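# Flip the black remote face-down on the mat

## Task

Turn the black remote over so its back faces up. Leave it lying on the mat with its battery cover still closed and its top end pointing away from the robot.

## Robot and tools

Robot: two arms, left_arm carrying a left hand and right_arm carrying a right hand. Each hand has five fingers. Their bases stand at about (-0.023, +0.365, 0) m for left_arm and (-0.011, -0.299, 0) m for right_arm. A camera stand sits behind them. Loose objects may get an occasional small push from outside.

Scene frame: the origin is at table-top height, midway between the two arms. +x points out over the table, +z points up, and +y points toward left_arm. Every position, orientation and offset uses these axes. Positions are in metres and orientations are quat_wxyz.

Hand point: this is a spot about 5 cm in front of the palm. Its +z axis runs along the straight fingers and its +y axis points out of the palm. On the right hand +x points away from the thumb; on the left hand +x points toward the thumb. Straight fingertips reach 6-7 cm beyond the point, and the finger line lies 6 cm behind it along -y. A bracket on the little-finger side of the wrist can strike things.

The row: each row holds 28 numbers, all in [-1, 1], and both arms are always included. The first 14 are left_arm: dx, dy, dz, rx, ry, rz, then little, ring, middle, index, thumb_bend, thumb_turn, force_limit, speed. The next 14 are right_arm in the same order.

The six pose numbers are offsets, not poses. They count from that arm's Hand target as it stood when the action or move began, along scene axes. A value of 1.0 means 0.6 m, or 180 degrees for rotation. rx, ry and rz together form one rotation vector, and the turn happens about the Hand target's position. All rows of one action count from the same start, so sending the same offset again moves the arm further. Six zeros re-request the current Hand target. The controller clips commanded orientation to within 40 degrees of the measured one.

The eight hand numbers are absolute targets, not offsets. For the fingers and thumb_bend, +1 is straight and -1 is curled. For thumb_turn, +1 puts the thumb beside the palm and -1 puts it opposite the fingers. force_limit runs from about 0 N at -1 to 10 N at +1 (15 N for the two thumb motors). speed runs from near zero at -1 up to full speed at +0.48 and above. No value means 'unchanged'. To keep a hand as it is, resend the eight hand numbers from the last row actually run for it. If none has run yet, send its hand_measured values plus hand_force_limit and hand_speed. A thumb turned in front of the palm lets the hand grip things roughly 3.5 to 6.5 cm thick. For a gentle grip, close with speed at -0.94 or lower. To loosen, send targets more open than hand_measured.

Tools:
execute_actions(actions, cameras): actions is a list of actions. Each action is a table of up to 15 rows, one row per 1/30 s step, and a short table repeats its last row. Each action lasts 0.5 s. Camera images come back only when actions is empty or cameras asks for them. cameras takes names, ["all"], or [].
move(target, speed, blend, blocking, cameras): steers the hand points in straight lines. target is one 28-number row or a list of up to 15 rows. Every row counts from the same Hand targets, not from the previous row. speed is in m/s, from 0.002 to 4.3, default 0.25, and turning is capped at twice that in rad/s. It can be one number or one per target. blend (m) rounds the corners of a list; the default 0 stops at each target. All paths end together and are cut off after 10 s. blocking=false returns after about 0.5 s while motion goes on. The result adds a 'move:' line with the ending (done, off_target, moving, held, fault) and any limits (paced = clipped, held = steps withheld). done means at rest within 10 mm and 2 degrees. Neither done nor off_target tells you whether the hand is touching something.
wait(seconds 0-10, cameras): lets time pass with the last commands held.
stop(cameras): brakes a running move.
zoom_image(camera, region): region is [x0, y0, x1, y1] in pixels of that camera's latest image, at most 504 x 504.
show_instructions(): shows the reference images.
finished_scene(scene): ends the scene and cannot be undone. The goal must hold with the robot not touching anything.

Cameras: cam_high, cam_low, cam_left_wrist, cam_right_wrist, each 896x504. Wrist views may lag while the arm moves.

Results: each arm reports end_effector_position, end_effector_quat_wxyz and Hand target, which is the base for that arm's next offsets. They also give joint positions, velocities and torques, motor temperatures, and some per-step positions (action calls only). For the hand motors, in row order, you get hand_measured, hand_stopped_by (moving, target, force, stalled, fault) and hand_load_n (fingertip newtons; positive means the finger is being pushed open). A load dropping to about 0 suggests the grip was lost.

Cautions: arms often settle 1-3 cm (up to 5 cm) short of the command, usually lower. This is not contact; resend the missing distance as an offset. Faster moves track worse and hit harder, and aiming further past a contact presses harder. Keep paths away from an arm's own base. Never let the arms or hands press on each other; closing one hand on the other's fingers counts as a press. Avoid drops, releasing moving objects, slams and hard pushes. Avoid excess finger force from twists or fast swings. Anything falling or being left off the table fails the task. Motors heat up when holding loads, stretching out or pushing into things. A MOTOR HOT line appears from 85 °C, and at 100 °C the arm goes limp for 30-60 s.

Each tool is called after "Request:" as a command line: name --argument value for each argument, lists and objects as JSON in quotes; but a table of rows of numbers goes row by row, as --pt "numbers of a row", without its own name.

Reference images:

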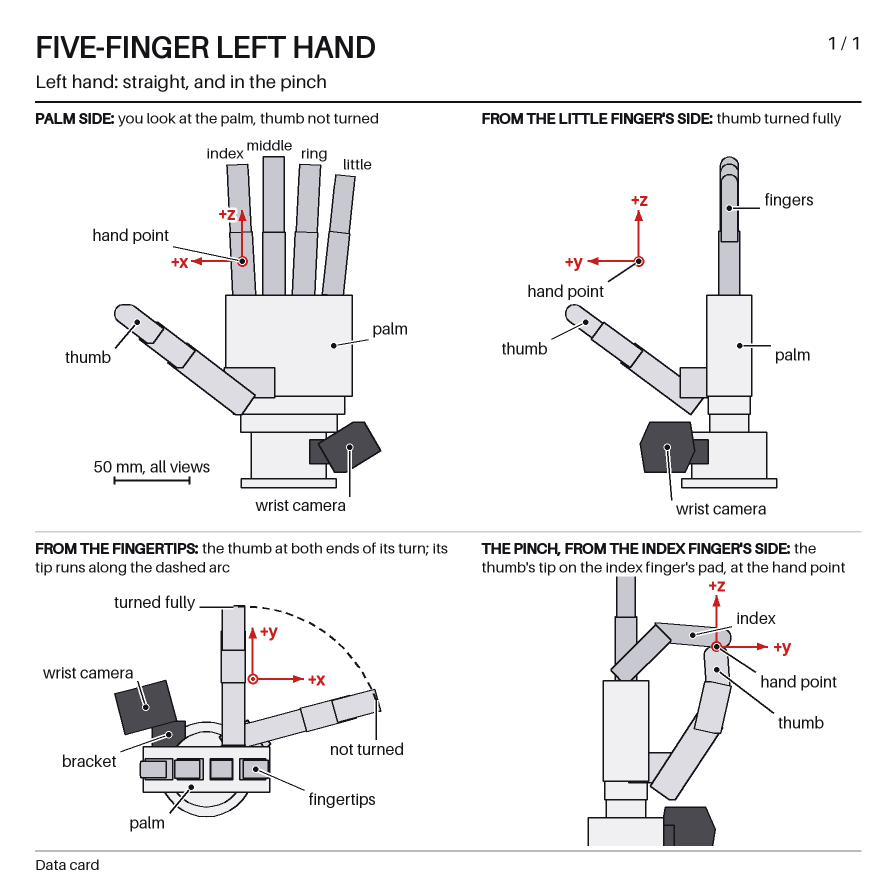

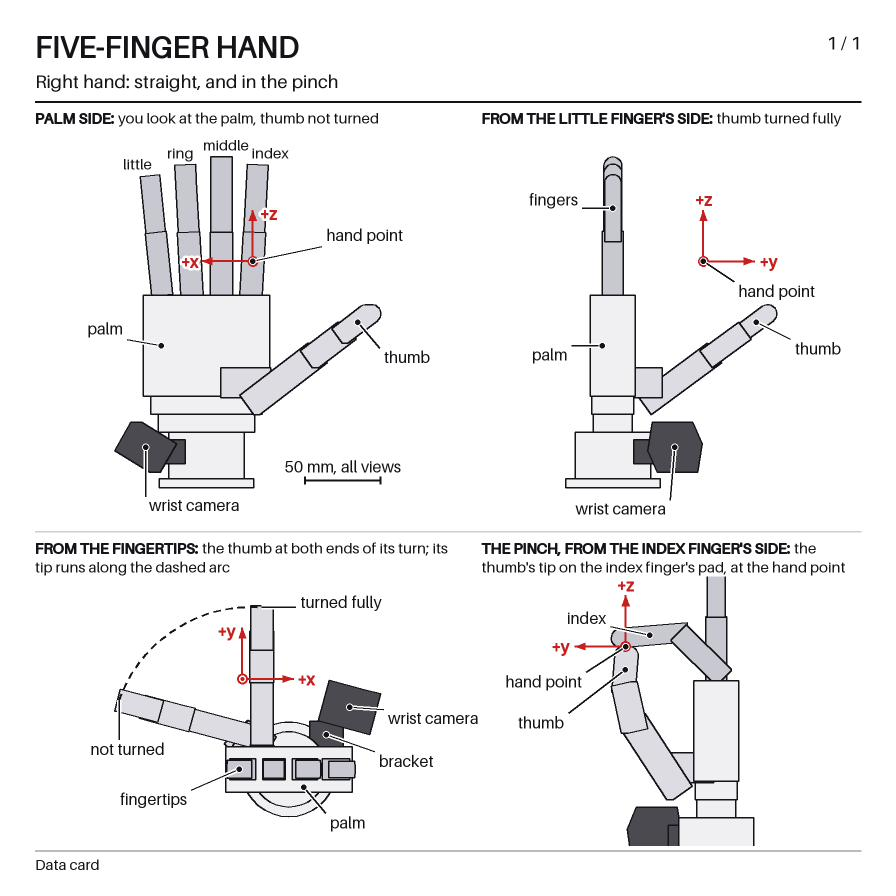

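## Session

Request:
execute_actions --actions '[]' --cameras '["cam_high","cam_low","cam_right_wrist"]'

Request:
zoom_image --camera "cam_high" --region '[320, 120, 540, 350]'

Request:
zoom_image --camera "cam_low" --region '[380, 210, 560, 330]'

Scene clock: 0.00 s.
left_arm: end_effector_position=(+0.3440, +0.1443, +0.3634) hand_measured=(+1.000, +1.000, +1.000, +1.000, +1.000, +1.000) hand_load_n=(-0.5, +0.0, +0.0, +0.0, +0.0, +0.0) hand_stopped_by=(target, target, target, target, target, target) hand_force_limit=0.00 hand_speed=-0.80 end_effector_quat_wxyz=(+0.285, +0.197, +0.833, -0.431) | right_arm: end_effector_position=(+0.5366, -0.1812, +0.3956) hand_measured=(+1.000, +1.000, +1.000, +1.000, +1.000, +1.000) hand_load_n=(+0.0, +0.0, +0.0, +0.0, +0.0, +0.0) hand_stopped_by=(target, target, target, target, target, target) hand_force_limit=0.00 hand_speed=-0.80 end_effector_quat_wxyz=(+0.418, -0.188, +0.691, -0.559)
Joint positions: left_arm=[-0.314 1.015 1.2 -0.893 0.771 1.354] | right_arm=[0.509 1.239 1.08 0.093 1.158 0.436]
Joint velocities: within noise
Joint torques (N m): no reading
Motor temperatures (°C): left_arm=[26 25 28 29 24 27] | right_arm=[27 26 27 25 25 24]
Heat: left arm: hottest wrist pitch 29 °C; right arm: hottest waist 27 °C.
Hand target: left_arm +0.3478, +0.1431, +0.3812; +0.301, +0.203, +0.826, -0.432 | right_arm +0.5394, -0.1796, +0.4080; +0.426, -0.180, +0.690, -0.557
camera_calibration:
cam_right_wrist: T_world_to_cam=[[0.0758759, 0.104926, -0.991581, 0.370137], [0.0520362, 0.992676, 0.109024, 0.0997778], [0.995759, -0.0598703, 0.0698603, -0.463767], [0, 0, 0, 1]] pos_world=[0.428524, -0.16565, 0.388541]
Images, in order (width x height): cam_high 896x504, cam_low 896x504, cam_right_wrist 896x504.

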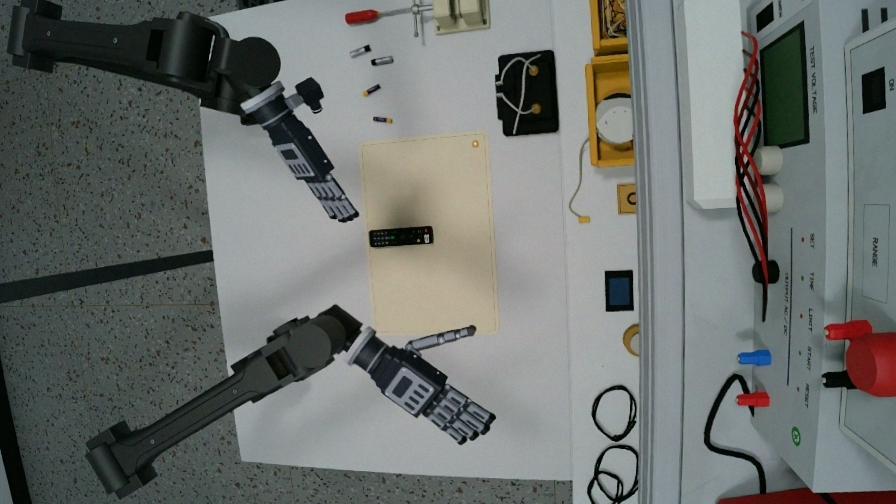

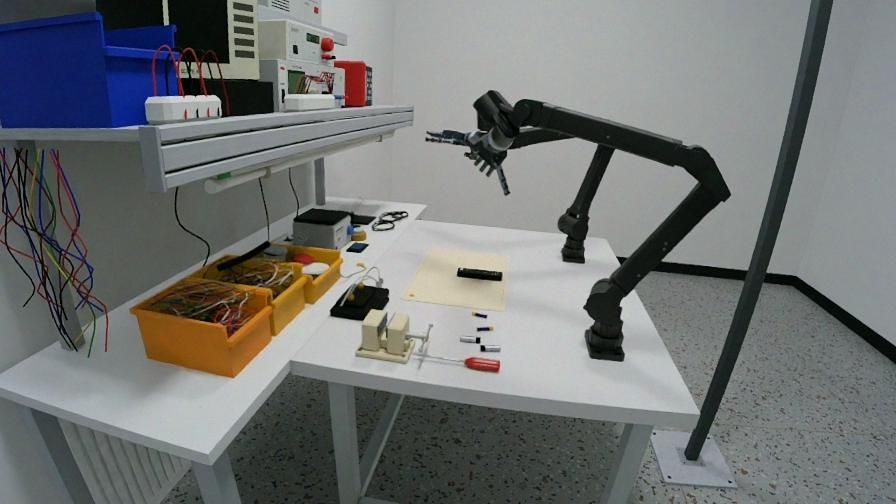

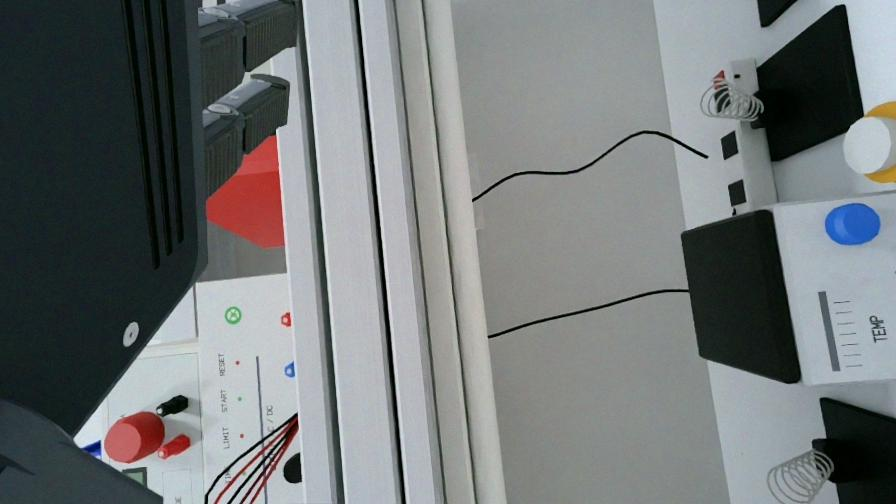

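Scaled by 2.191 from the camera's 896x504 image, which has a finer 1280x720 frame.

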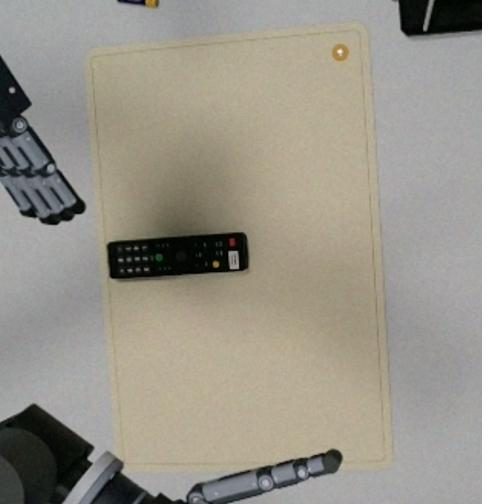

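Scaled by 2.800 from the camera's 896x504 image, which has a finer 1280x720 frame.

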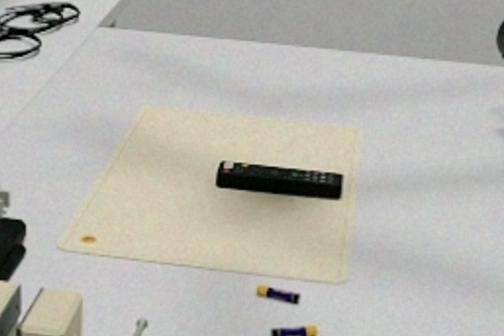

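Request:
move --pt "-0.2 0.317 0.0 0 0 0 1 1 1 1 1 1 0 -0.8 -0.399 0.299 -0.313 -0.3341 0.1881 0.6192 -1 -1 -1 0.0 1 -1 0.2 0.2" --pt "-0.2 0.317 0.0 0 0 0 1 1 1 1 1 1 0 -0.8 -0.4373 0.3327 -0.48 -0.3341 0.1881 0.6192 -1 -1 -1 0.0 1 -1 0.2 0.2" --speed 0.3 --blend 0.04 --cameras '["cam_high","cam_right_wrist"]'

Scene clock: 56.17 s.
left_arm: end_effector_position=(+0.2304, +0.3302, +0.3755) hand_measured=(+1.000, +1.000, +1.000, +1.000, +1.000, +1.000) hand_load_n=(+0.0, +0.0, +0.0, +0.0, +0.0, +0.0) hand_stopped_by=(target, target, target, target, target, target) hand_force_limit=0.00 hand_speed=-0.80 end_effector_quat_wxyz=(+0.336, +0.132, +0.857, -0.368) | right_arm: end_effector_position=(+0.2774, +0.0148, +0.1241) hand_measured=(-1.000, -1.000, -1.000, +0.000, +1.000, -1.000) hand_load_n=(+0.0, +0.0, +0.0, +0.0, +0.0, +0.0) hand_stopped_by=(target, target, target, target, target, target) hand_force_limit=0.20 hand_speed=0.20 end_effector_quat_wxyz=(-0.369, +0.917, -0.012, +0.149)
Joint positions: left_arm=[0.389 0.762 1.182 -1.669 1.011 2.09] | right_arm=[0.728 1.17 0.777 -0.414 -0.329 -0.697]
Joint torques (N m): left_arm=[0.79 -1.03 7.84 -0.05 0.67 0.11] | right_arm=[0.62 -5.36 8.28 2.67 -0.06 0.04]
Motor temperatures (°C): left_arm=[26 26 33 29 24 27] | right_arm=[27 26 33 25 25 24]
Heat: left arm: hottest elbow 33 °C; right arm: hottest elbow 33 °C.
Hand target: left_arm +0.2277, +0.3332, +0.3812; +0.301, +0.203, +0.826, -0.432 | right_arm +0.2770, +0.0199, +0.1201; -0.370, +0.917, -0.014, +0.147
Off the commanded pose: left_arm 0.007 m, 12 deg | right_arm 0.007 m, 0 deg.
joint sent to its limit (left arm) — joint 4 (wrist pitch), lower limit; joint 6 (wrist roll), upper limit. The joint targets are off in orientation, not in position.
move: off_target (left_arm)
camera_calibration:
cam_right_wrist: T_world_to_cam=[[0.324107, -0.723615, -0.609373, -0.00408935], [-0.899898, -0.434501, 0.0373302, 0.242427], [-0.291786, 0.536274, -0.792004, 0.280266], [0, 0, 0, 1]] pos_world=[0.301263, -0.0479238, 0.21043]
Images, in order (width x height): cam_high 896x504, cam_right_wrist 896x504.

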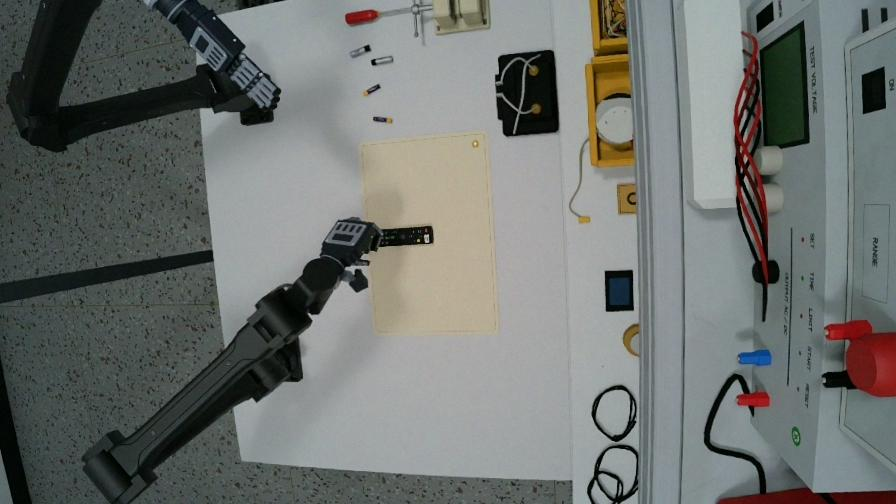

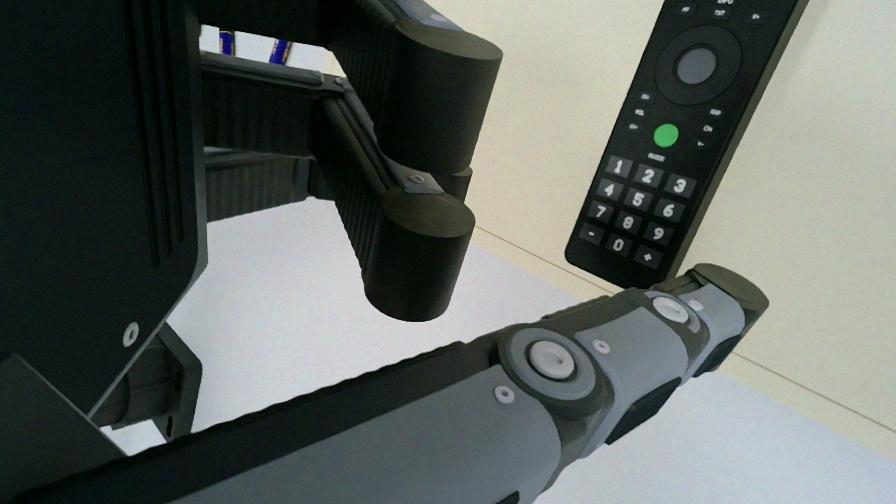

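Request:
move --target '[0,0,0,0,0,0,1,1,1,1,1,1,0,-0.8, -0.0042,0.0,-0.108,0,0,0,-1,-1,-1,0.0,1,-1,0.2,0.2]' --speed 0.15 --cameras '["cam_right_wrist"]'

Scene clock: 82.53 s.
left_arm: end_effector_position=(+0.2304, +0.3302, +0.3755) hand_measured=(+1.000, +1.000, +1.000, +1.000, +1.000, +1.000) hand_load_n=(+0.0, +0.0, +0.0, -0.5, +0.0, +0.0) hand_stopped_by=(target, target, target, target, target, target) hand_force_limit=0.00 hand_speed=-0.80 end_effector_quat_wxyz=(+0.336, +0.132, +0.857, -0.368) | right_arm: end_effector_position=(+0.2769, +0.0160, +0.0617) hand_measured=(-1.000, -1.000, -1.000, +0.000, +1.000, -1.000) hand_load_n=(+0.0, +0.0, +0.0, +0.0, +0.0, +0.0) hand_stopped_by=(target, target, target, target, target, target) hand_force_limit=0.20 hand_speed=0.20 end_effector_quat_wxyz=(-0.370, +0.916, -0.012, +0.152)
Joint positions: left_arm=[0.389 0.762 1.182 -1.669 1.011 2.09] | right_arm=[0.732 1.266 0.666 -0.199 -0.325 -0.693]
Joint torques (N m): left_arm=[0.85 -1.03 7.82 -0.08 0.66 0.1] | right_arm=[0.62 -5.6 7.35 2.59 -0.05 0.04]
Heat: left arm: hottest elbow 33 °C; right arm: hottest elbow 32 °C.
Hand target: left_arm +0.2277, +0.3332, +0.3812; +0.301, +0.203, +0.826, -0.432 | right_arm +0.2745, +0.0199, +0.0553; -0.370, +0.917, -0.014, +0.147
Off the commanded pose: left_arm 0.007 m, 12 deg | right_arm 0.008 m, 1 deg.
joint sent to its limit (left arm) — joint 4 (wrist pitch), lower limit; joint 6 (wrist roll), upper limit. The joint targets are off in orientation, not in position.
move: off_target (left_arm)
camera_calibration:
cam_right_wrist: T_world_to_cam=[[0.325847, -0.72176, -0.610645, -0.0415123], [-0.900548, -0.433582, 0.0319354, 0.245264], [-0.287814, 0.539509, -0.791261, 0.228897], [0, 0, 0, 1]] pos_world=[0.300279, -0.0471113, 0.147935]
Images, in order (width x height): cam_right_wrist 896x504.

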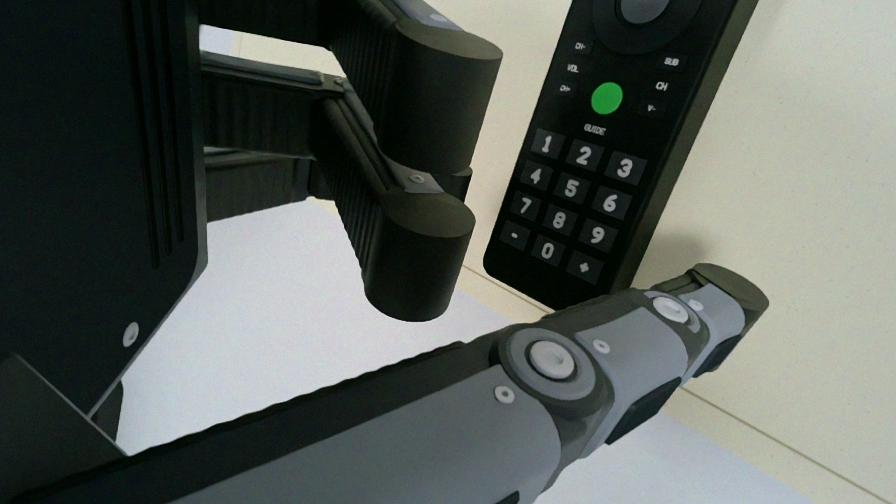

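Request:
move --target '[0,0,0,0,0,0,1,1,1,1,1,1,0,-0.8, -0.0083,0.005,-0.058,0,0,0,-1,-1,-1,0.0,1,-1,0.2,0.2]' --speed 0.1 --cameras '["cam_right_wrist"]'

Scene clock: 92.30 s.
left_arm: end_effector_position=(+0.2304, +0.3302, +0.3755) hand_measured=(+1.000, +1.000, +1.000, +1.000, +1.000, +1.000) hand_load_n=(+0.0, +0.0, +0.0, +0.0, +0.0, +0.0) hand_stopped_by=(target, target, target, target, target, target) hand_force_limit=0.00 hand_speed=-0.80 end_effector_quat_wxyz=(+0.336, +0.132, +0.857, -0.368) | right_arm: end_effector_position=(+0.2737, +0.0203, +0.0290) hand_measured=(-1.000, -1.000, -1.000, +0.000, +1.000, -1.000) hand_load_n=(+0.0, +0.0, +0.0, +0.0, +0.0, +0.0) hand_stopped_by=(target, target, target, target, target, target) hand_force_limit=0.20 hand_speed=0.20 end_effector_quat_wxyz=(-0.372, +0.915, -0.012, +0.153)
Joint positions: left_arm=[0.389 0.762 1.182 -1.669 1.011 2.09] | right_arm=[0.748 1.337 0.617 -0.07 -0.314 -0.68]
Joint torques (N m): left_arm=[0.85 -1.03 7.87 -0.05 0.66 0.1] | right_arm=[0.97 -5.66 6.58 2.82 -0.04 0.06]
Heat: left arm: hottest elbow 33 °C; right arm: hottest elbow 32 °C.
Hand target: left_arm +0.2277, +0.3332, +0.3812; +0.301, +0.203, +0.826, -0.432 | right_arm +0.2697, +0.0230, +0.0205; -0.370, +0.917, -0.014, +0.147
Off the commanded pose: left_arm 0.007 m, 12 deg | right_arm 0.010 m, 1 deg.
joint sent to its limit (left arm) — joint 4 (wrist pitch), lower limit; joint 6 (wrist roll), upper limit. The joint targets are off in orientation, not in position.
move: off_target (left_arm)
camera_calibration:
cam_right_wrist: T_world_to_cam=[[0.32792, -0.719844, -0.611795, -0.0578028], [-0.90078, -0.433425, 0.027157, 0.24549], [-0.284716, 0.542188, -0.79055, 0.198811], [0, 0, 0, 1]] pos_world=[0.296692, -0.0430002, 0.115139]
Images, in order (width x height): cam_right_wrist 896x504.

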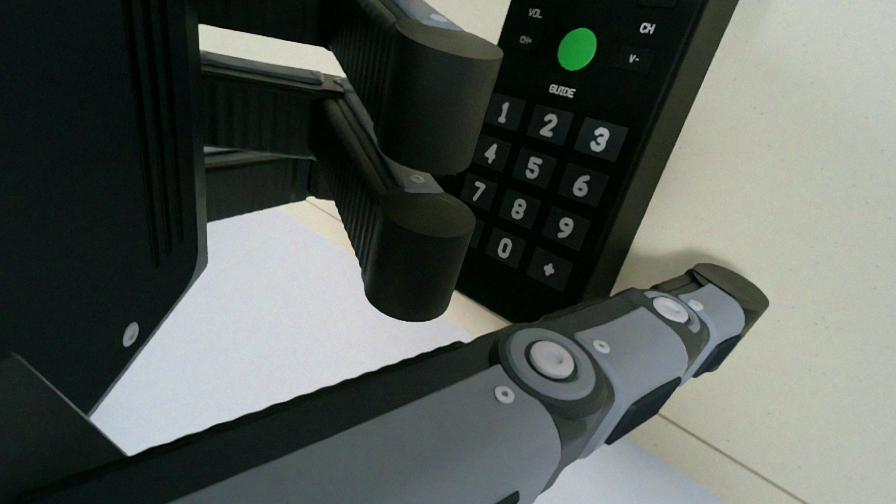

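Request:
move --target '[0,0,0,0,0,0,1,1,1,1,1,1,0,-0.8, 0,0,-0.003,0,0,0,-1,-1,-1,-0.4,0.6,-1,0.5,-0.92]' --speed 0.08 --cameras '["cam_right_wrist"]'

Scene clock: 99.03 s.
left_arm: end_effector_position=(+0.2304, +0.3302, +0.3755) hand_measured=(+1.000, +1.000, +1.000, +1.000, +1.000, +1.000) hand_load_n=(+0.0, +0.0, +0.0, +0.0, -0.5, +0.0) hand_stopped_by=(target, target, target, target, target, target) hand_force_limit=0.00 hand_speed=-0.80 end_effector_quat_wxyz=(+0.336, +0.132, +0.857, -0.368) | right_arm: end_effector_position=(+0.2741, +0.0214, +0.0278) hand_measured=(-1.000, -1.000, -1.000, -0.220, +0.884, -1.000) hand_load_n=(+0.0, +0.0, +0.0, +9.5, +11.0, -0.5) hand_stopped_by=(target, target, target, force, force, target) hand_force_limit=0.50 hand_speed=-0.92 end_effector_quat_wxyz=(-0.373, +0.915, -0.012, +0.154)
Joint positions: left_arm=[0.389 0.762 1.182 -1.669 1.011 2.09] | right_arm=[0.749 1.343 0.617 -0.063 -0.313 -0.68]
Joint torques (N m): left_arm=[0.73 -0.97 7.84 -0.05 0.66 0.11] | right_arm=[0.62 -6.12 6.41 2.7 -0.08 0.06]
Heat: left arm: hottest elbow 33 °C; right arm: hottest elbow 31 °C.
Hand target: left_arm +0.2277, +0.3332, +0.3812; +0.301, +0.203, +0.826, -0.432 | right_arm +0.2696, +0.0230, +0.0187; -0.370, +0.917, -0.014, +0.147
Off the commanded pose: left_arm 0.007 m, 12 deg | right_arm 0.010 m, 1 deg.
joint sent to its limit (left arm) — joint 4 (wrist pitch), lower limit; joint 6 (wrist roll), upper limit. The joint targets are off in orientation, not in position.
move: off_target (left_arm)
camera_calibration:
cam_right_wrist: T_world_to_cam=[[0.32879, -0.718954, -0.612374, -0.0582334], [-0.900678, -0.433731, 0.0256363, 0.24641], [-0.284037, 0.543123, -0.790152, 0.197201], [0, 0, 0, 1]] pos_world=[0.297095, -0.0420959, 0.113841]
Images, in order (width x height): cam_right_wrist 896x504.

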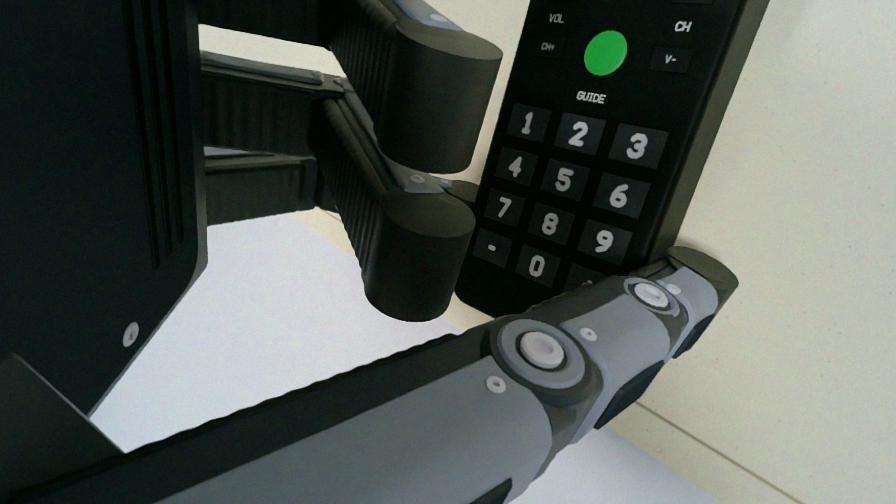

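Request:
move --pt "0 0 0 0 0 0 1 1 1 1 1 1 0 -0.8 0.02 0.005 0.105 0 0 0 -1 -1 -1 -0.4 0.6 -1 0.5 -0.92" --pt "0 0 0 0 0 0 1 1 1 1 1 1 0 -0.8 0.08 0.015 0.31 0 0 0 -1 -1 -1 -0.4 0.6 -1 0.5 -0.92" --speed '[0.06,0.07]' --cameras '["cam_low","cam_right_wrist"]'

Request:
zoom_image --camera "cam_low" --region '[430, 170, 550, 290]'

Scene clock: 116.37 s.
left_arm: end_effector_position=(+0.2304, +0.3302, +0.3755) hand_measured=(+1.000, +1.000, +1.000, +1.000, +1.000, +1.000) hand_load_n=(+0.0, +0.5, +0.0, +0.0, +0.0, -0.5) hand_stopped_by=(target, target, target, target, target, target) hand_force_limit=0.00 hand_speed=-0.80 end_effector_quat_wxyz=(+0.336, +0.132, +0.857, -0.368) | right_arm: end_effector_position=(+0.3033, +0.0263, +0.1772) hand_measured=(-1.000, -1.000, -1.000, -0.222, +0.882, -1.000) hand_load_n=(+0.0, +0.0, +0.0, +0.0, +0.0, +0.0) hand_stopped_by=(target, target, target, force, force, target) hand_force_limit=0.50 hand_speed=-0.92 end_effector_quat_wxyz=(-0.356, +0.926, -0.020, +0.126)
Joint positions: left_arm=[0.389 0.762 1.182 -1.669 1.011 2.09] | right_arm=[0.7 1.23 0.99 -0.627 -0.356 -0.709]
Joint torques (N m): left_arm=[0.79 -1.08 7.84 -0.05 0.66 0.1] | right_arm=[-0.85 -8.82 12.55 1.59 -0.23 -0.16]
Heat: left arm: hottest elbow 33 °C; right arm: hottest elbow 31 °C.
Hand target: left_arm +0.2277, +0.3332, +0.3812; +0.301, +0.203, +0.826, -0.432 | right_arm +0.3176, +0.0318, +0.2046; -0.370, +0.917, -0.014, +0.147
Off the commanded pose: left_arm 0.007 m, 12 deg | right_arm 0.032 m, 3 deg.
joint sent to its limit (left arm) — joint 4 (wrist pitch), lower limit; joint 6 (wrist roll), upper limit. The joint targets are off in orientation, not in position.
move: off_target (left_arm, right_arm)
camera_calibration:
cam_right_wrist: T_world_to_cam=[[0.292244, -0.740277, -0.605462, 0.0376527], [-0.896962, -0.431784, 0.0949819, 0.257539], [-0.331742, 0.515318, -0.790186, 0.336082], [0, 0, 0, 1]] pos_world=[0.331491, -0.0341146, 0.263903]
Images, in order (width x height): cam_low 896x504, cam_right_wrist 896x504.

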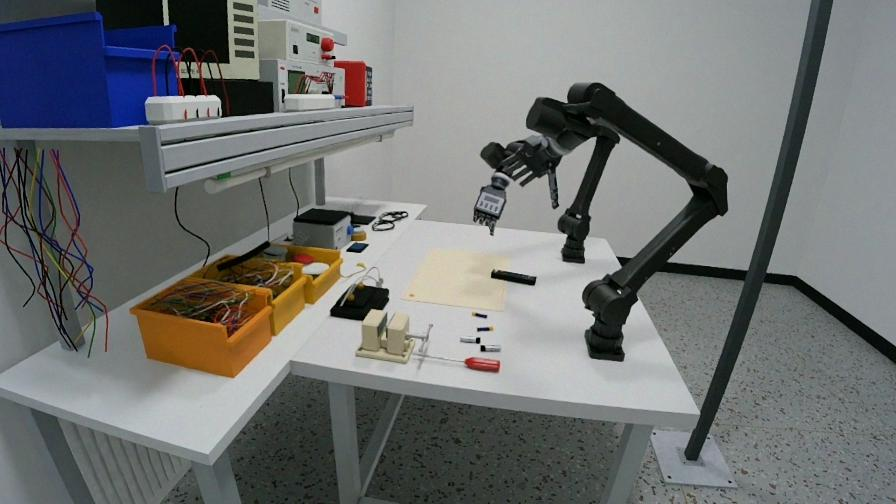

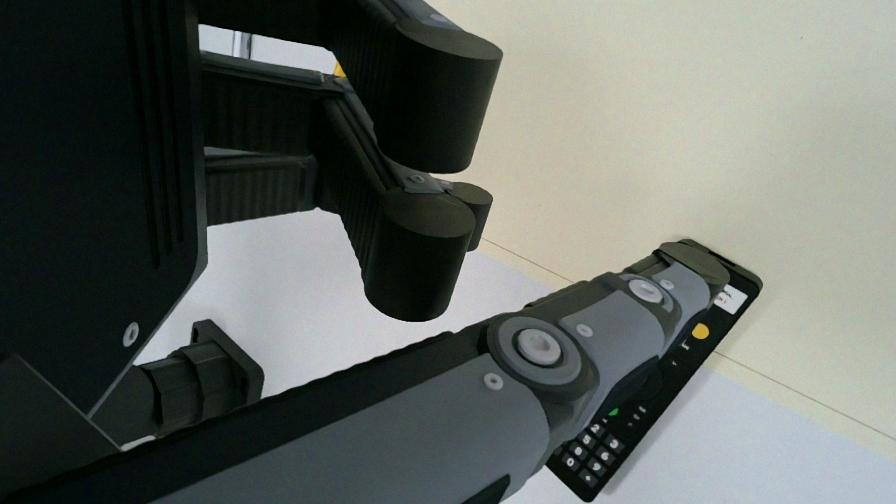

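Scaled by 4.200 from the camera's 896x504 image, which has a finer 1280x720 frame.

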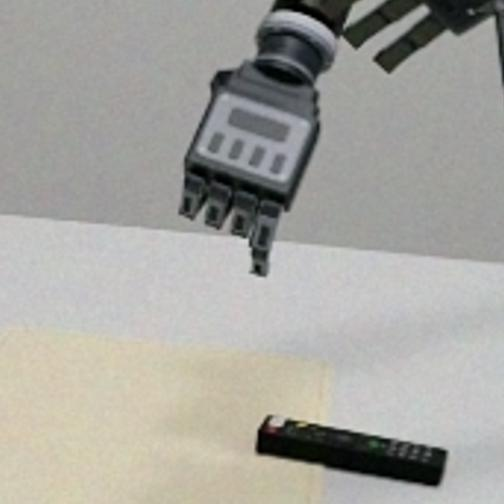

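Request:
move --pt "0 0 0 0 0 0 1 1 1 1 1 1 0 -0.8 -0.2627 -0.0313 -0.158 0 0 -0.0333 -1 -1 -1 0.0 1 -1 0.5 0.2" --pt "0 0 0 0 0 0 1 1 1 1 1 1 0 -0.8 -0.2627 -0.0313 -0.241 0 0 -0.0333 -1 -1 -1 0.0 1 -1 0.5 0.2" --speed 0.2 --blend 0.03 --cameras '["cam_high","cam_right_wrist"]'

Scene clock: 147.90 s.
left_arm: end_effector_position=(+0.2304, +0.3302, +0.3755) hand_measured=(+1.000, +1.000, +1.000, +1.000, +1.000, +1.000) hand_load_n=(+0.0, +0.0, +0.0, +0.0, +0.0, +0.0) hand_stopped_by=(target, target, target, target, target, target) hand_force_limit=0.00 hand_speed=-0.80 end_effector_quat_wxyz=(+0.336, +0.132, +0.857, -0.368) | right_arm: end_effector_position=(+0.1631, +0.0107, +0.0658) hand_measured=(-1.000, -1.000, -1.000, +0.000, +1.000, -1.000) hand_load_n=(+0.0, +0.0, +0.0, +0.0, +0.0, +0.0) hand_stopped_by=(target, target, target, target, target, target) hand_force_limit=0.50 hand_speed=0.20 end_effector_quat_wxyz=(-0.363, +0.914, -0.060, +0.170)
Joint positions: left_arm=[0.389 0.762 1.182 -1.669 1.011 2.09] | right_arm=[1.044 0.991 0.479 -0.235 -0.026 -0.396]
Joint torques (N m): left_arm=[0.79 -1.03 7.86 -0.02 0.66 0.09] | right_arm=[0.79 -2.55 7.57 2.8 0.13 0.03]
Heat: left arm: hottest elbow 33 °C; right arm: hottest elbow 34 °C.
Hand target: left_arm +0.2277, +0.3332, +0.3812; +0.301, +0.203, +0.826, -0.432 | right_arm +0.1600, +0.0132, +0.0601; -0.362, +0.915, -0.062, +0.166
Off the commanded pose: left_arm 0.007 m, 12 deg | right_arm 0.007 m, 1 deg.
joint sent to its limit (left arm) — joint 4 (wrist pitch), lower limit; joint 6 (wrist roll), upper limit. The joint targets are off in orientation, not in position.
move: off_target (left_arm); blend cut to 0.0249 m at target 1
camera_calibration:
cam_right_wrist: T_world_to_cam=[[0.248018, -0.750827, -0.612165, 0.00738849], [-0.940838, -0.337293, 0.0325145, 0.145929], [-0.230892, 0.567884, -0.790061, 0.192592], [0, 0, 0, 1]] pos_world=[0.179931, -0.0546013, 0.151937]
Images, in order (width x height): cam_high 896x504, cam_right_wrist 896x504.

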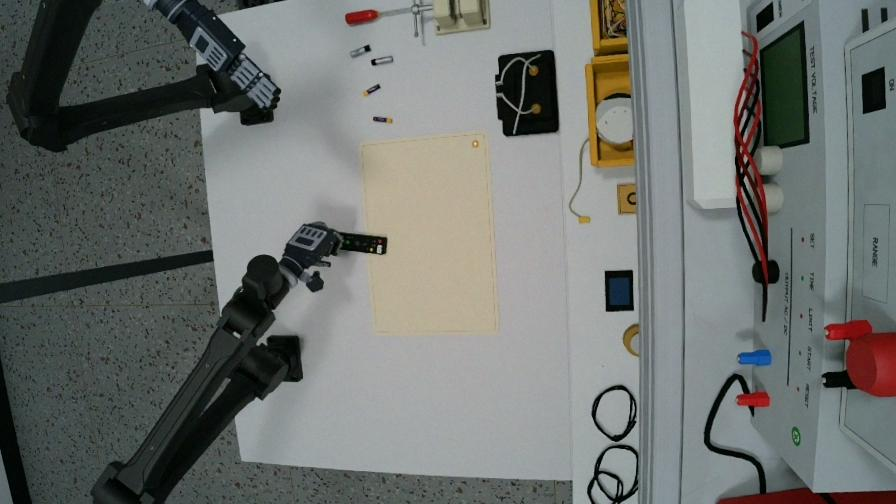

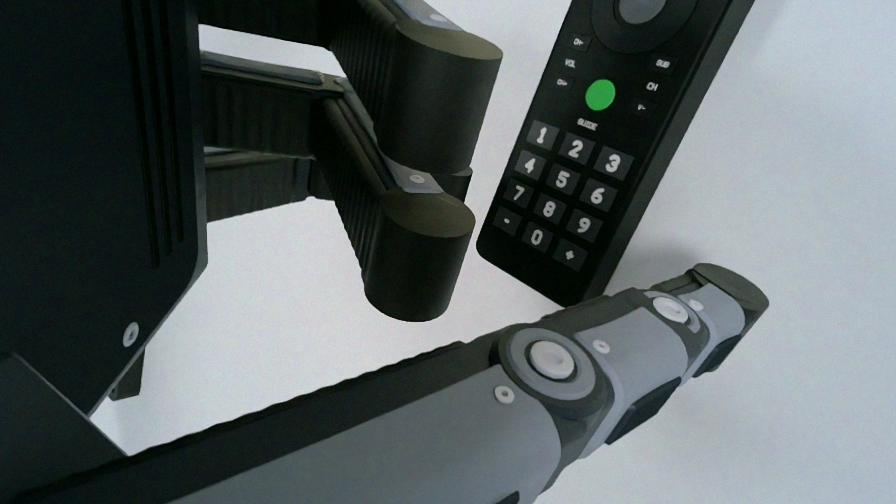

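Request:
move --pt "0 0 0 0 0 0 1 1 1 1 1 1 0 -0.8 -0.005 0.017 -0.01 0 0 0 -1 -1 -1 0.0 1 -1 0.5 0.2" --pt "0 0 0 0 0 0 1 1 1 1 1 1 0 -0.8 -0.005 0.017 -0.0665 0 0 0 -1 -1 -1 0.0 1 -1 0.5 0.2" --speed 0.1 --blend 0.008 --cameras '["cam_right_wrist"]'

Scene clock: 170.43 s.
left_arm: end_effector_position=(+0.2304, +0.3302, +0.3755) hand_measured=(+1.000, +1.000, +1.000, +1.000, +1.000, +1.000) hand_load_n=(+0.0, +0.0, -0.5, +0.0, +0.0, +0.0) hand_stopped_by=(target, target, target, target, target, target) hand_force_limit=0.00 hand_speed=-0.80 end_effector_quat_wxyz=(+0.336, +0.132, +0.857, -0.368) | right_arm: end_effector_position=(+0.1606, +0.0222, +0.0267) hand_measured=(-1.000, -1.000, -1.000, +0.000, +1.000, -1.000) hand_load_n=(+0.0, +0.0, +0.0, +0.0, +0.0, +0.5) hand_stopped_by=(target, target, target, target, target, target) hand_force_limit=0.50 hand_speed=0.20 end_effector_quat_wxyz=(-0.364, +0.914, -0.060, +0.170)
Joint positions: left_arm=[0.389 0.762 1.182 -1.669 1.011 2.09] | right_arm=[1.074 1.119 0.43 -0.055 -0.004 -0.376]
Joint torques (N m): left_arm=[0.73 -1.08 7.82 -0.02 0.66 0.1] | right_arm=[0.79 -3.55 6.76 2.88 0.13 0.06]
Heat: left arm: hottest elbow 33 °C; right arm: hottest elbow 33 °C.
Hand target: left_arm +0.2277, +0.3332, +0.3812; +0.301, +0.203, +0.826, -0.432 | right_arm +0.1570, +0.0234, +0.0202; -0.362, +0.915, -0.062, +0.166
Off the commanded pose: left_arm 0.007 m, 12 deg | right_arm 0.008 m, 1 deg.
joint sent to its limit (left arm) — joint 4 (wrist pitch), lower limit; joint 6 (wrist roll), upper limit. The joint targets are off in orientation, not in position.
move: off_target (left_arm); blend cut to 0.0062 m at target 1
camera_calibration:
cam_right_wrist: T_world_to_cam=[[0.248664, -0.749529, -0.613491, -0.00746782], [-0.940741, -0.337682, 0.0312528, 0.148778], [-0.23059, 0.569365, -0.789083, 0.154447], [0, 0, 0, 1]] pos_world=[0.177432, -0.0432946, 0.11264]
Images, in order (width x height): cam_right_wrist 896x504.

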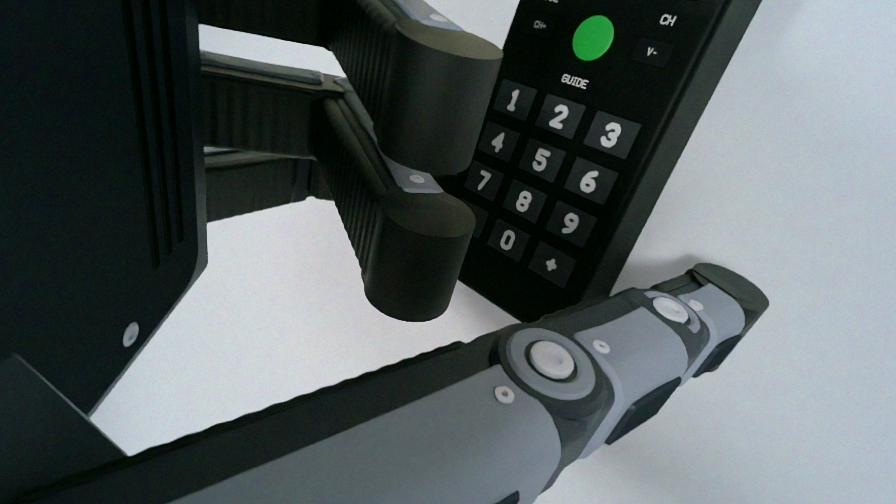

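Request:
move --target '[0,0,0,0,0,0,1,1,1,1,1,1,0,-0.8, 0,0,0.006,0,0,0,-1,-1,-1,-0.4,0.6,-1,0.55,-0.92]' --speed 0.08 --cameras '["cam_right_wrist"]'

Request:
move --target '[0,0,0,0,0,0,1,1,1,1,1,1,0,-0.8, 0.02,0.005,0.1,0,0,0,-1,-1,-1,-0.4,0.6,-1,0.55,-0.92]' --speed 0.06 --cameras '["cam_low","cam_right_wrist"]'

Request:
zoom_image --camera "cam_low" --region '[460, 190, 580, 310]'

Scene clock: 180.40 s.
left_arm: end_effector_position=(+0.2304, +0.3302, +0.3755) hand_measured=(+1.000, +1.000, +1.000, +1.000, +1.000, +1.000) hand_load_n=(+0.0, +0.0, -0.5, +0.0, +0.0, +0.0) hand_stopped_by=(target, target, target, target, target, target) hand_force_limit=0.00 hand_speed=-0.80 end_effector_quat_wxyz=(+0.336, +0.132, +0.857, -0.368) | right_arm: end_effector_position=(+0.1607, +0.0222, +0.0266) hand_measured=(-1.000, -1.000, -1.000, -0.220, +0.878, -1.000) hand_load_n=(+0.0, +0.0, +0.0, +10.0, +11.5, +0.0) hand_stopped_by=(target, target, target, force, force, target) hand_force_limit=0.55 hand_speed=-0.92 end_effector_quat_wxyz=(-0.364, +0.914, -0.061, +0.170)
Joint positions: left_arm=[0.389 0.762 1.182 -1.669 1.011 2.09] | right_arm=[1.074 1.12 0.43 -0.055 -0.004 -0.376]
Joint torques (N m): left_arm=[0.79 -1.2 7.82 -0.03 0.67 0.1] | right_arm=[0.79 -4.42 7.1 2.19 0.11 0.03]
Heat: left arm: hottest elbow 34 °C; right arm: hottest elbow 33 °C.
Hand target: left_arm +0.2277, +0.3332, +0.3812; +0.301, +0.203, +0.826, -0.432 | right_arm +0.1570, +0.0234, +0.0237; -0.362, +0.915, -0.062, +0.166
Off the commanded pose: left_arm 0.007 m, 12 deg | right_arm 0.005 m, 1 deg.
joint sent to its limit (left arm) — joint 4 (wrist pitch), lower limit; joint 6 (wrist roll), upper limit. The joint targets are off in orientation, not in position.
move: off_target (left_arm)
camera_calibration:
cam_right_wrist: T_world_to_cam=[[0.248228, -0.749678, -0.613487, -0.00739763], [-0.940929, -0.337155, 0.0312848, 0.148831], [-0.230294, 0.569482, -0.789085, 0.1544], [0, 0, 0, 1]] pos_world=[0.177433, -0.0432947, 0.11264]
Images, in order (width x height): cam_right_wrist 896x504.

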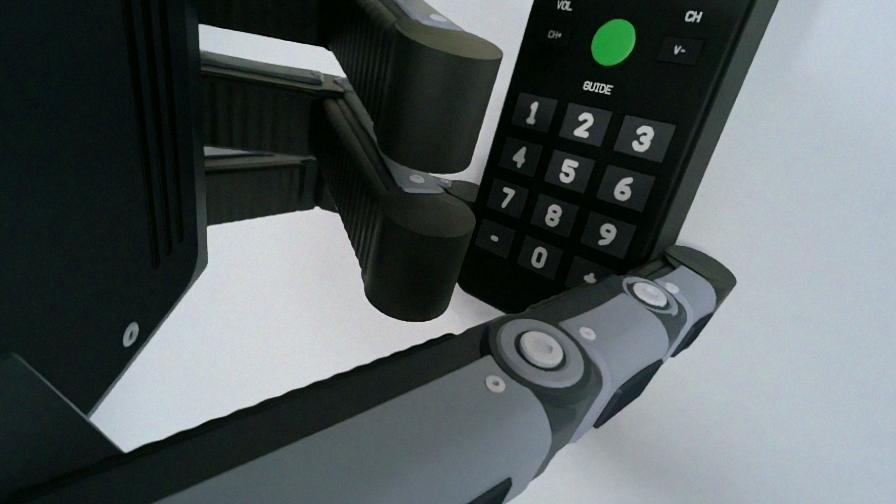

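Scene clock: 182.03 s.
left_arm: end_effector_position=(+0.2304, +0.3302, +0.3755) hand_measured=(+1.000, +1.000, +1.000, +1.000, +1.000, +1.000) hand_load_n=(+0.0, +0.0, +0.0, +0.0, +0.0, +0.0) hand_stopped_by=(target, target, target, target, target, target) hand_force_limit=0.00 hand_speed=-0.80 end_effector_quat_wxyz=(+0.336, +0.132, +0.857, -0.368) | right_arm: end_effector_position=(+0.1555, +0.0109, +0.0563) hand_measured=(-1.000, -1.000, -1.000, -0.220, +0.878, -1.000) hand_load_n=(+0.0, +0.0, +0.0, +9.5, +11.5, -0.5) hand_stopped_by=(target, target, target, force, force, target) hand_force_limit=0.55 hand_speed=-0.92 end_effector_quat_wxyz=(-0.340, +0.926, -0.063, +0.152)
Joint positions: left_arm=[0.389 0.762 1.182 -1.669 1.011 2.09] | right_arm=[1.06 1.033 0.5 -0.276 -0.024 -0.378]
Joint torques (N m): left_arm=[0.73 -1.08 7.86 -0.05 0.67 0.1] | right_arm=[-0.44 -5.36 11.64 1.84 -0.01 -0.2]
Heat: left arm: hottest elbow 34 °C; right arm: hottest elbow 33 °C.
Hand target: left_arm +0.2277, +0.3332, +0.3812; +0.301, +0.203, +0.826, -0.432 | right_arm +0.1690, +0.0264, +0.0839; -0.362, +0.915, -0.062, +0.166
Off the commanded pose: left_arm 0.007 m, 12 deg | right_arm 0.034 m, 3 deg.
joint sent to its limit (left arm) — joint 4 (wrist pitch), lower limit; joint 6 (wrist roll), upper limit. The joint targets are off in orientation, not in position.
move: off_target (left_arm, right_arm)
camera_calibration:
cam_right_wrist: T_world_to_cam=[[0.224515, -0.778692, -0.585859, 0.00608477], [-0.937508, -0.336616, 0.0881361, 0.13541], [-0.265841, 0.52946, -0.805606, 0.189971], [0, 0, 0, 1]] pos_world=[0.176084, -0.0502625, 0.144672]
Images, in order (width x height): cam_low 896x504, cam_right_wrist 896x504.

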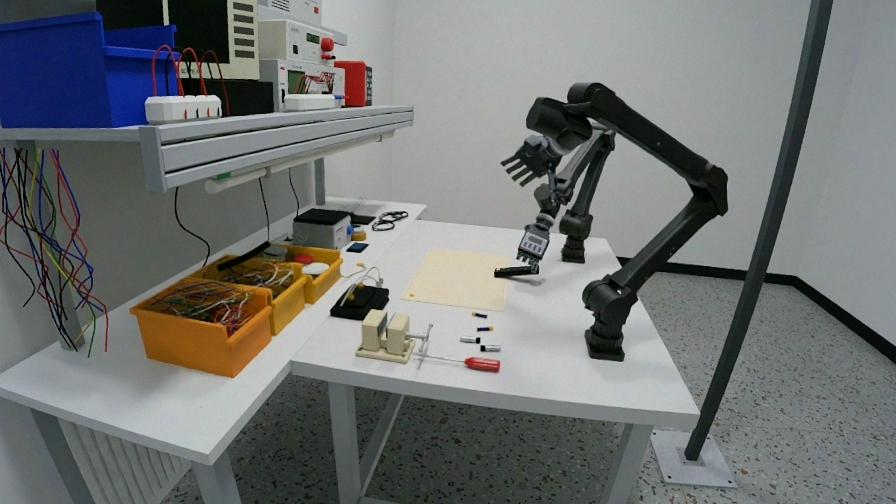

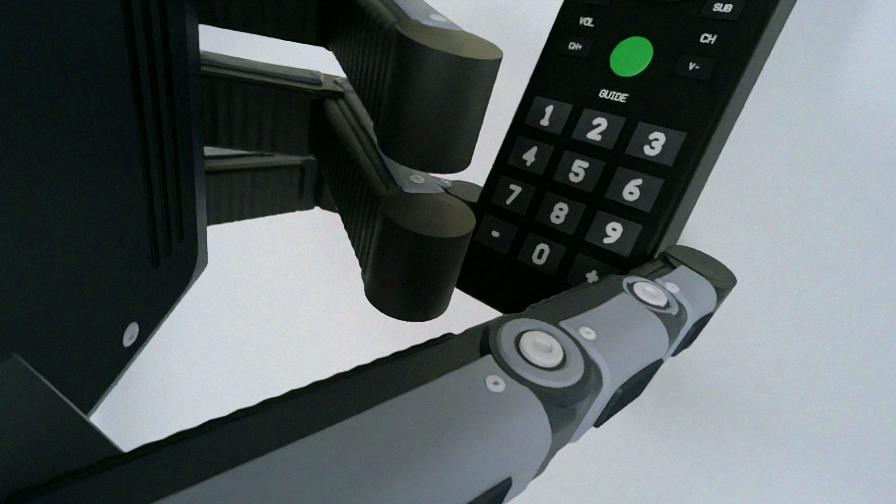

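Scaled by 4.200 from the camera's 896x504 image, which has a finer 1280x720 frame.

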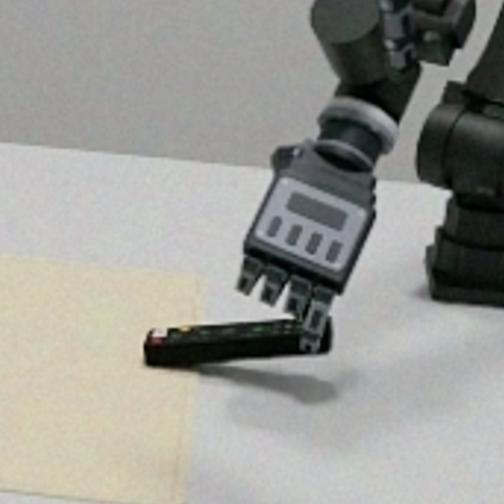

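Request:
move --target '[0,0,0,0,0,0,1,1,1,1,1,1,0,-0.8,0.06,0.01,0.2,0,0,0,-1,-1,-1,-0.4,0.6,-1,0.55,-0.92]' --speed 0.07 --cameras '["cam_low","cam_right_wrist"]'

Scene clock: 214.33 s.
left_arm: end_effector_position=(+0.2304, +0.3302, +0.3755) hand_measured=(+1.000, +1.000, +1.000, +1.000, +1.000, +1.000) hand_load_n=(+0.0, +0.0, +0.0, +0.0, +0.0, +0.0) hand_stopped_by=(target, target, target, target, target, target) hand_force_limit=0.00 hand_speed=-0.80 end_effector_quat_wxyz=(+0.336, +0.132, +0.857, -0.368) | right_arm: end_effector_position=(+0.1920, +0.0216, +0.1707) hand_measured=(-1.000, -1.000, -1.000, -0.220, +0.878, -1.000) hand_load_n=(+0.0, +0.0, +0.0, +10.0, +10.5, -2.0) hand_stopped_by=(target, target, target, force, force, target) hand_force_limit=0.55 hand_speed=-0.92 end_effector_quat_wxyz=(-0.338, +0.927, -0.066, +0.148)
Joint positions: left_arm=[0.389 0.762 1.182 -1.669 1.011 2.09] | right_arm=[0.968 0.99 0.799 -0.628 -0.091 -0.438]
Joint torques (N m): left_arm=[0.79 -0.97 7.83 -0.05 0.66 0.1] | right_arm=[-0.62 -5.42 13.49 1.89 -0.06 -0.23]
Heat: left arm: hottest elbow 34 °C; right arm: hottest elbow 33 °C.
Hand target: left_arm +0.2277, +0.3332, +0.3812; +0.301, +0.203, +0.826, -0.432 | right_arm +0.2049, +0.0324, +0.2037; -0.362, +0.915, -0.062, +0.166
Off the commanded pose: left_arm 0.007 m, 12 deg | right_arm 0.037 m, 4 deg.
joint sent to its limit (left arm) — joint 4 (wrist pitch), lower limit; joint 6 (wrist roll), upper limit. The joint targets are off in orientation, not in position.
move: off_target (left_arm, right_arm)
camera_calibration:
cam_right_wrist: T_world_to_cam=[[0.216109, -0.78045, -0.586682, 0.0749859], [-0.937709, -0.333316, 0.0979905, 0.161449], [-0.272027, 0.52896, -0.803867, 0.286986], [0, 0, 0, 1]] pos_world=[0.213255, -0.039468, 0.258871]
Images, in order (width x height): cam_low 896x504, cam_right_wrist 896x504.

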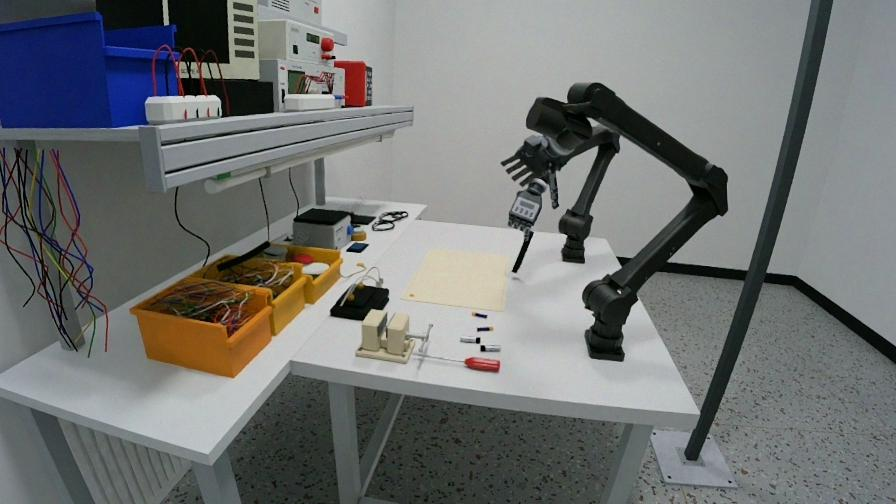

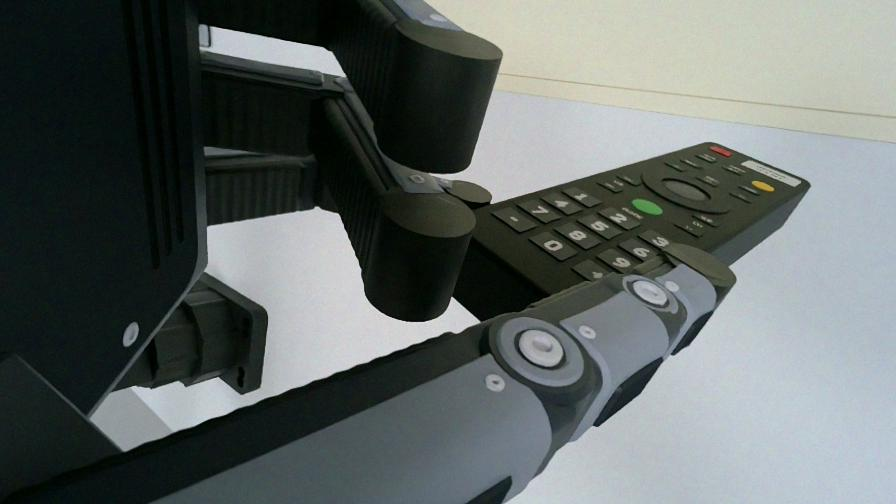

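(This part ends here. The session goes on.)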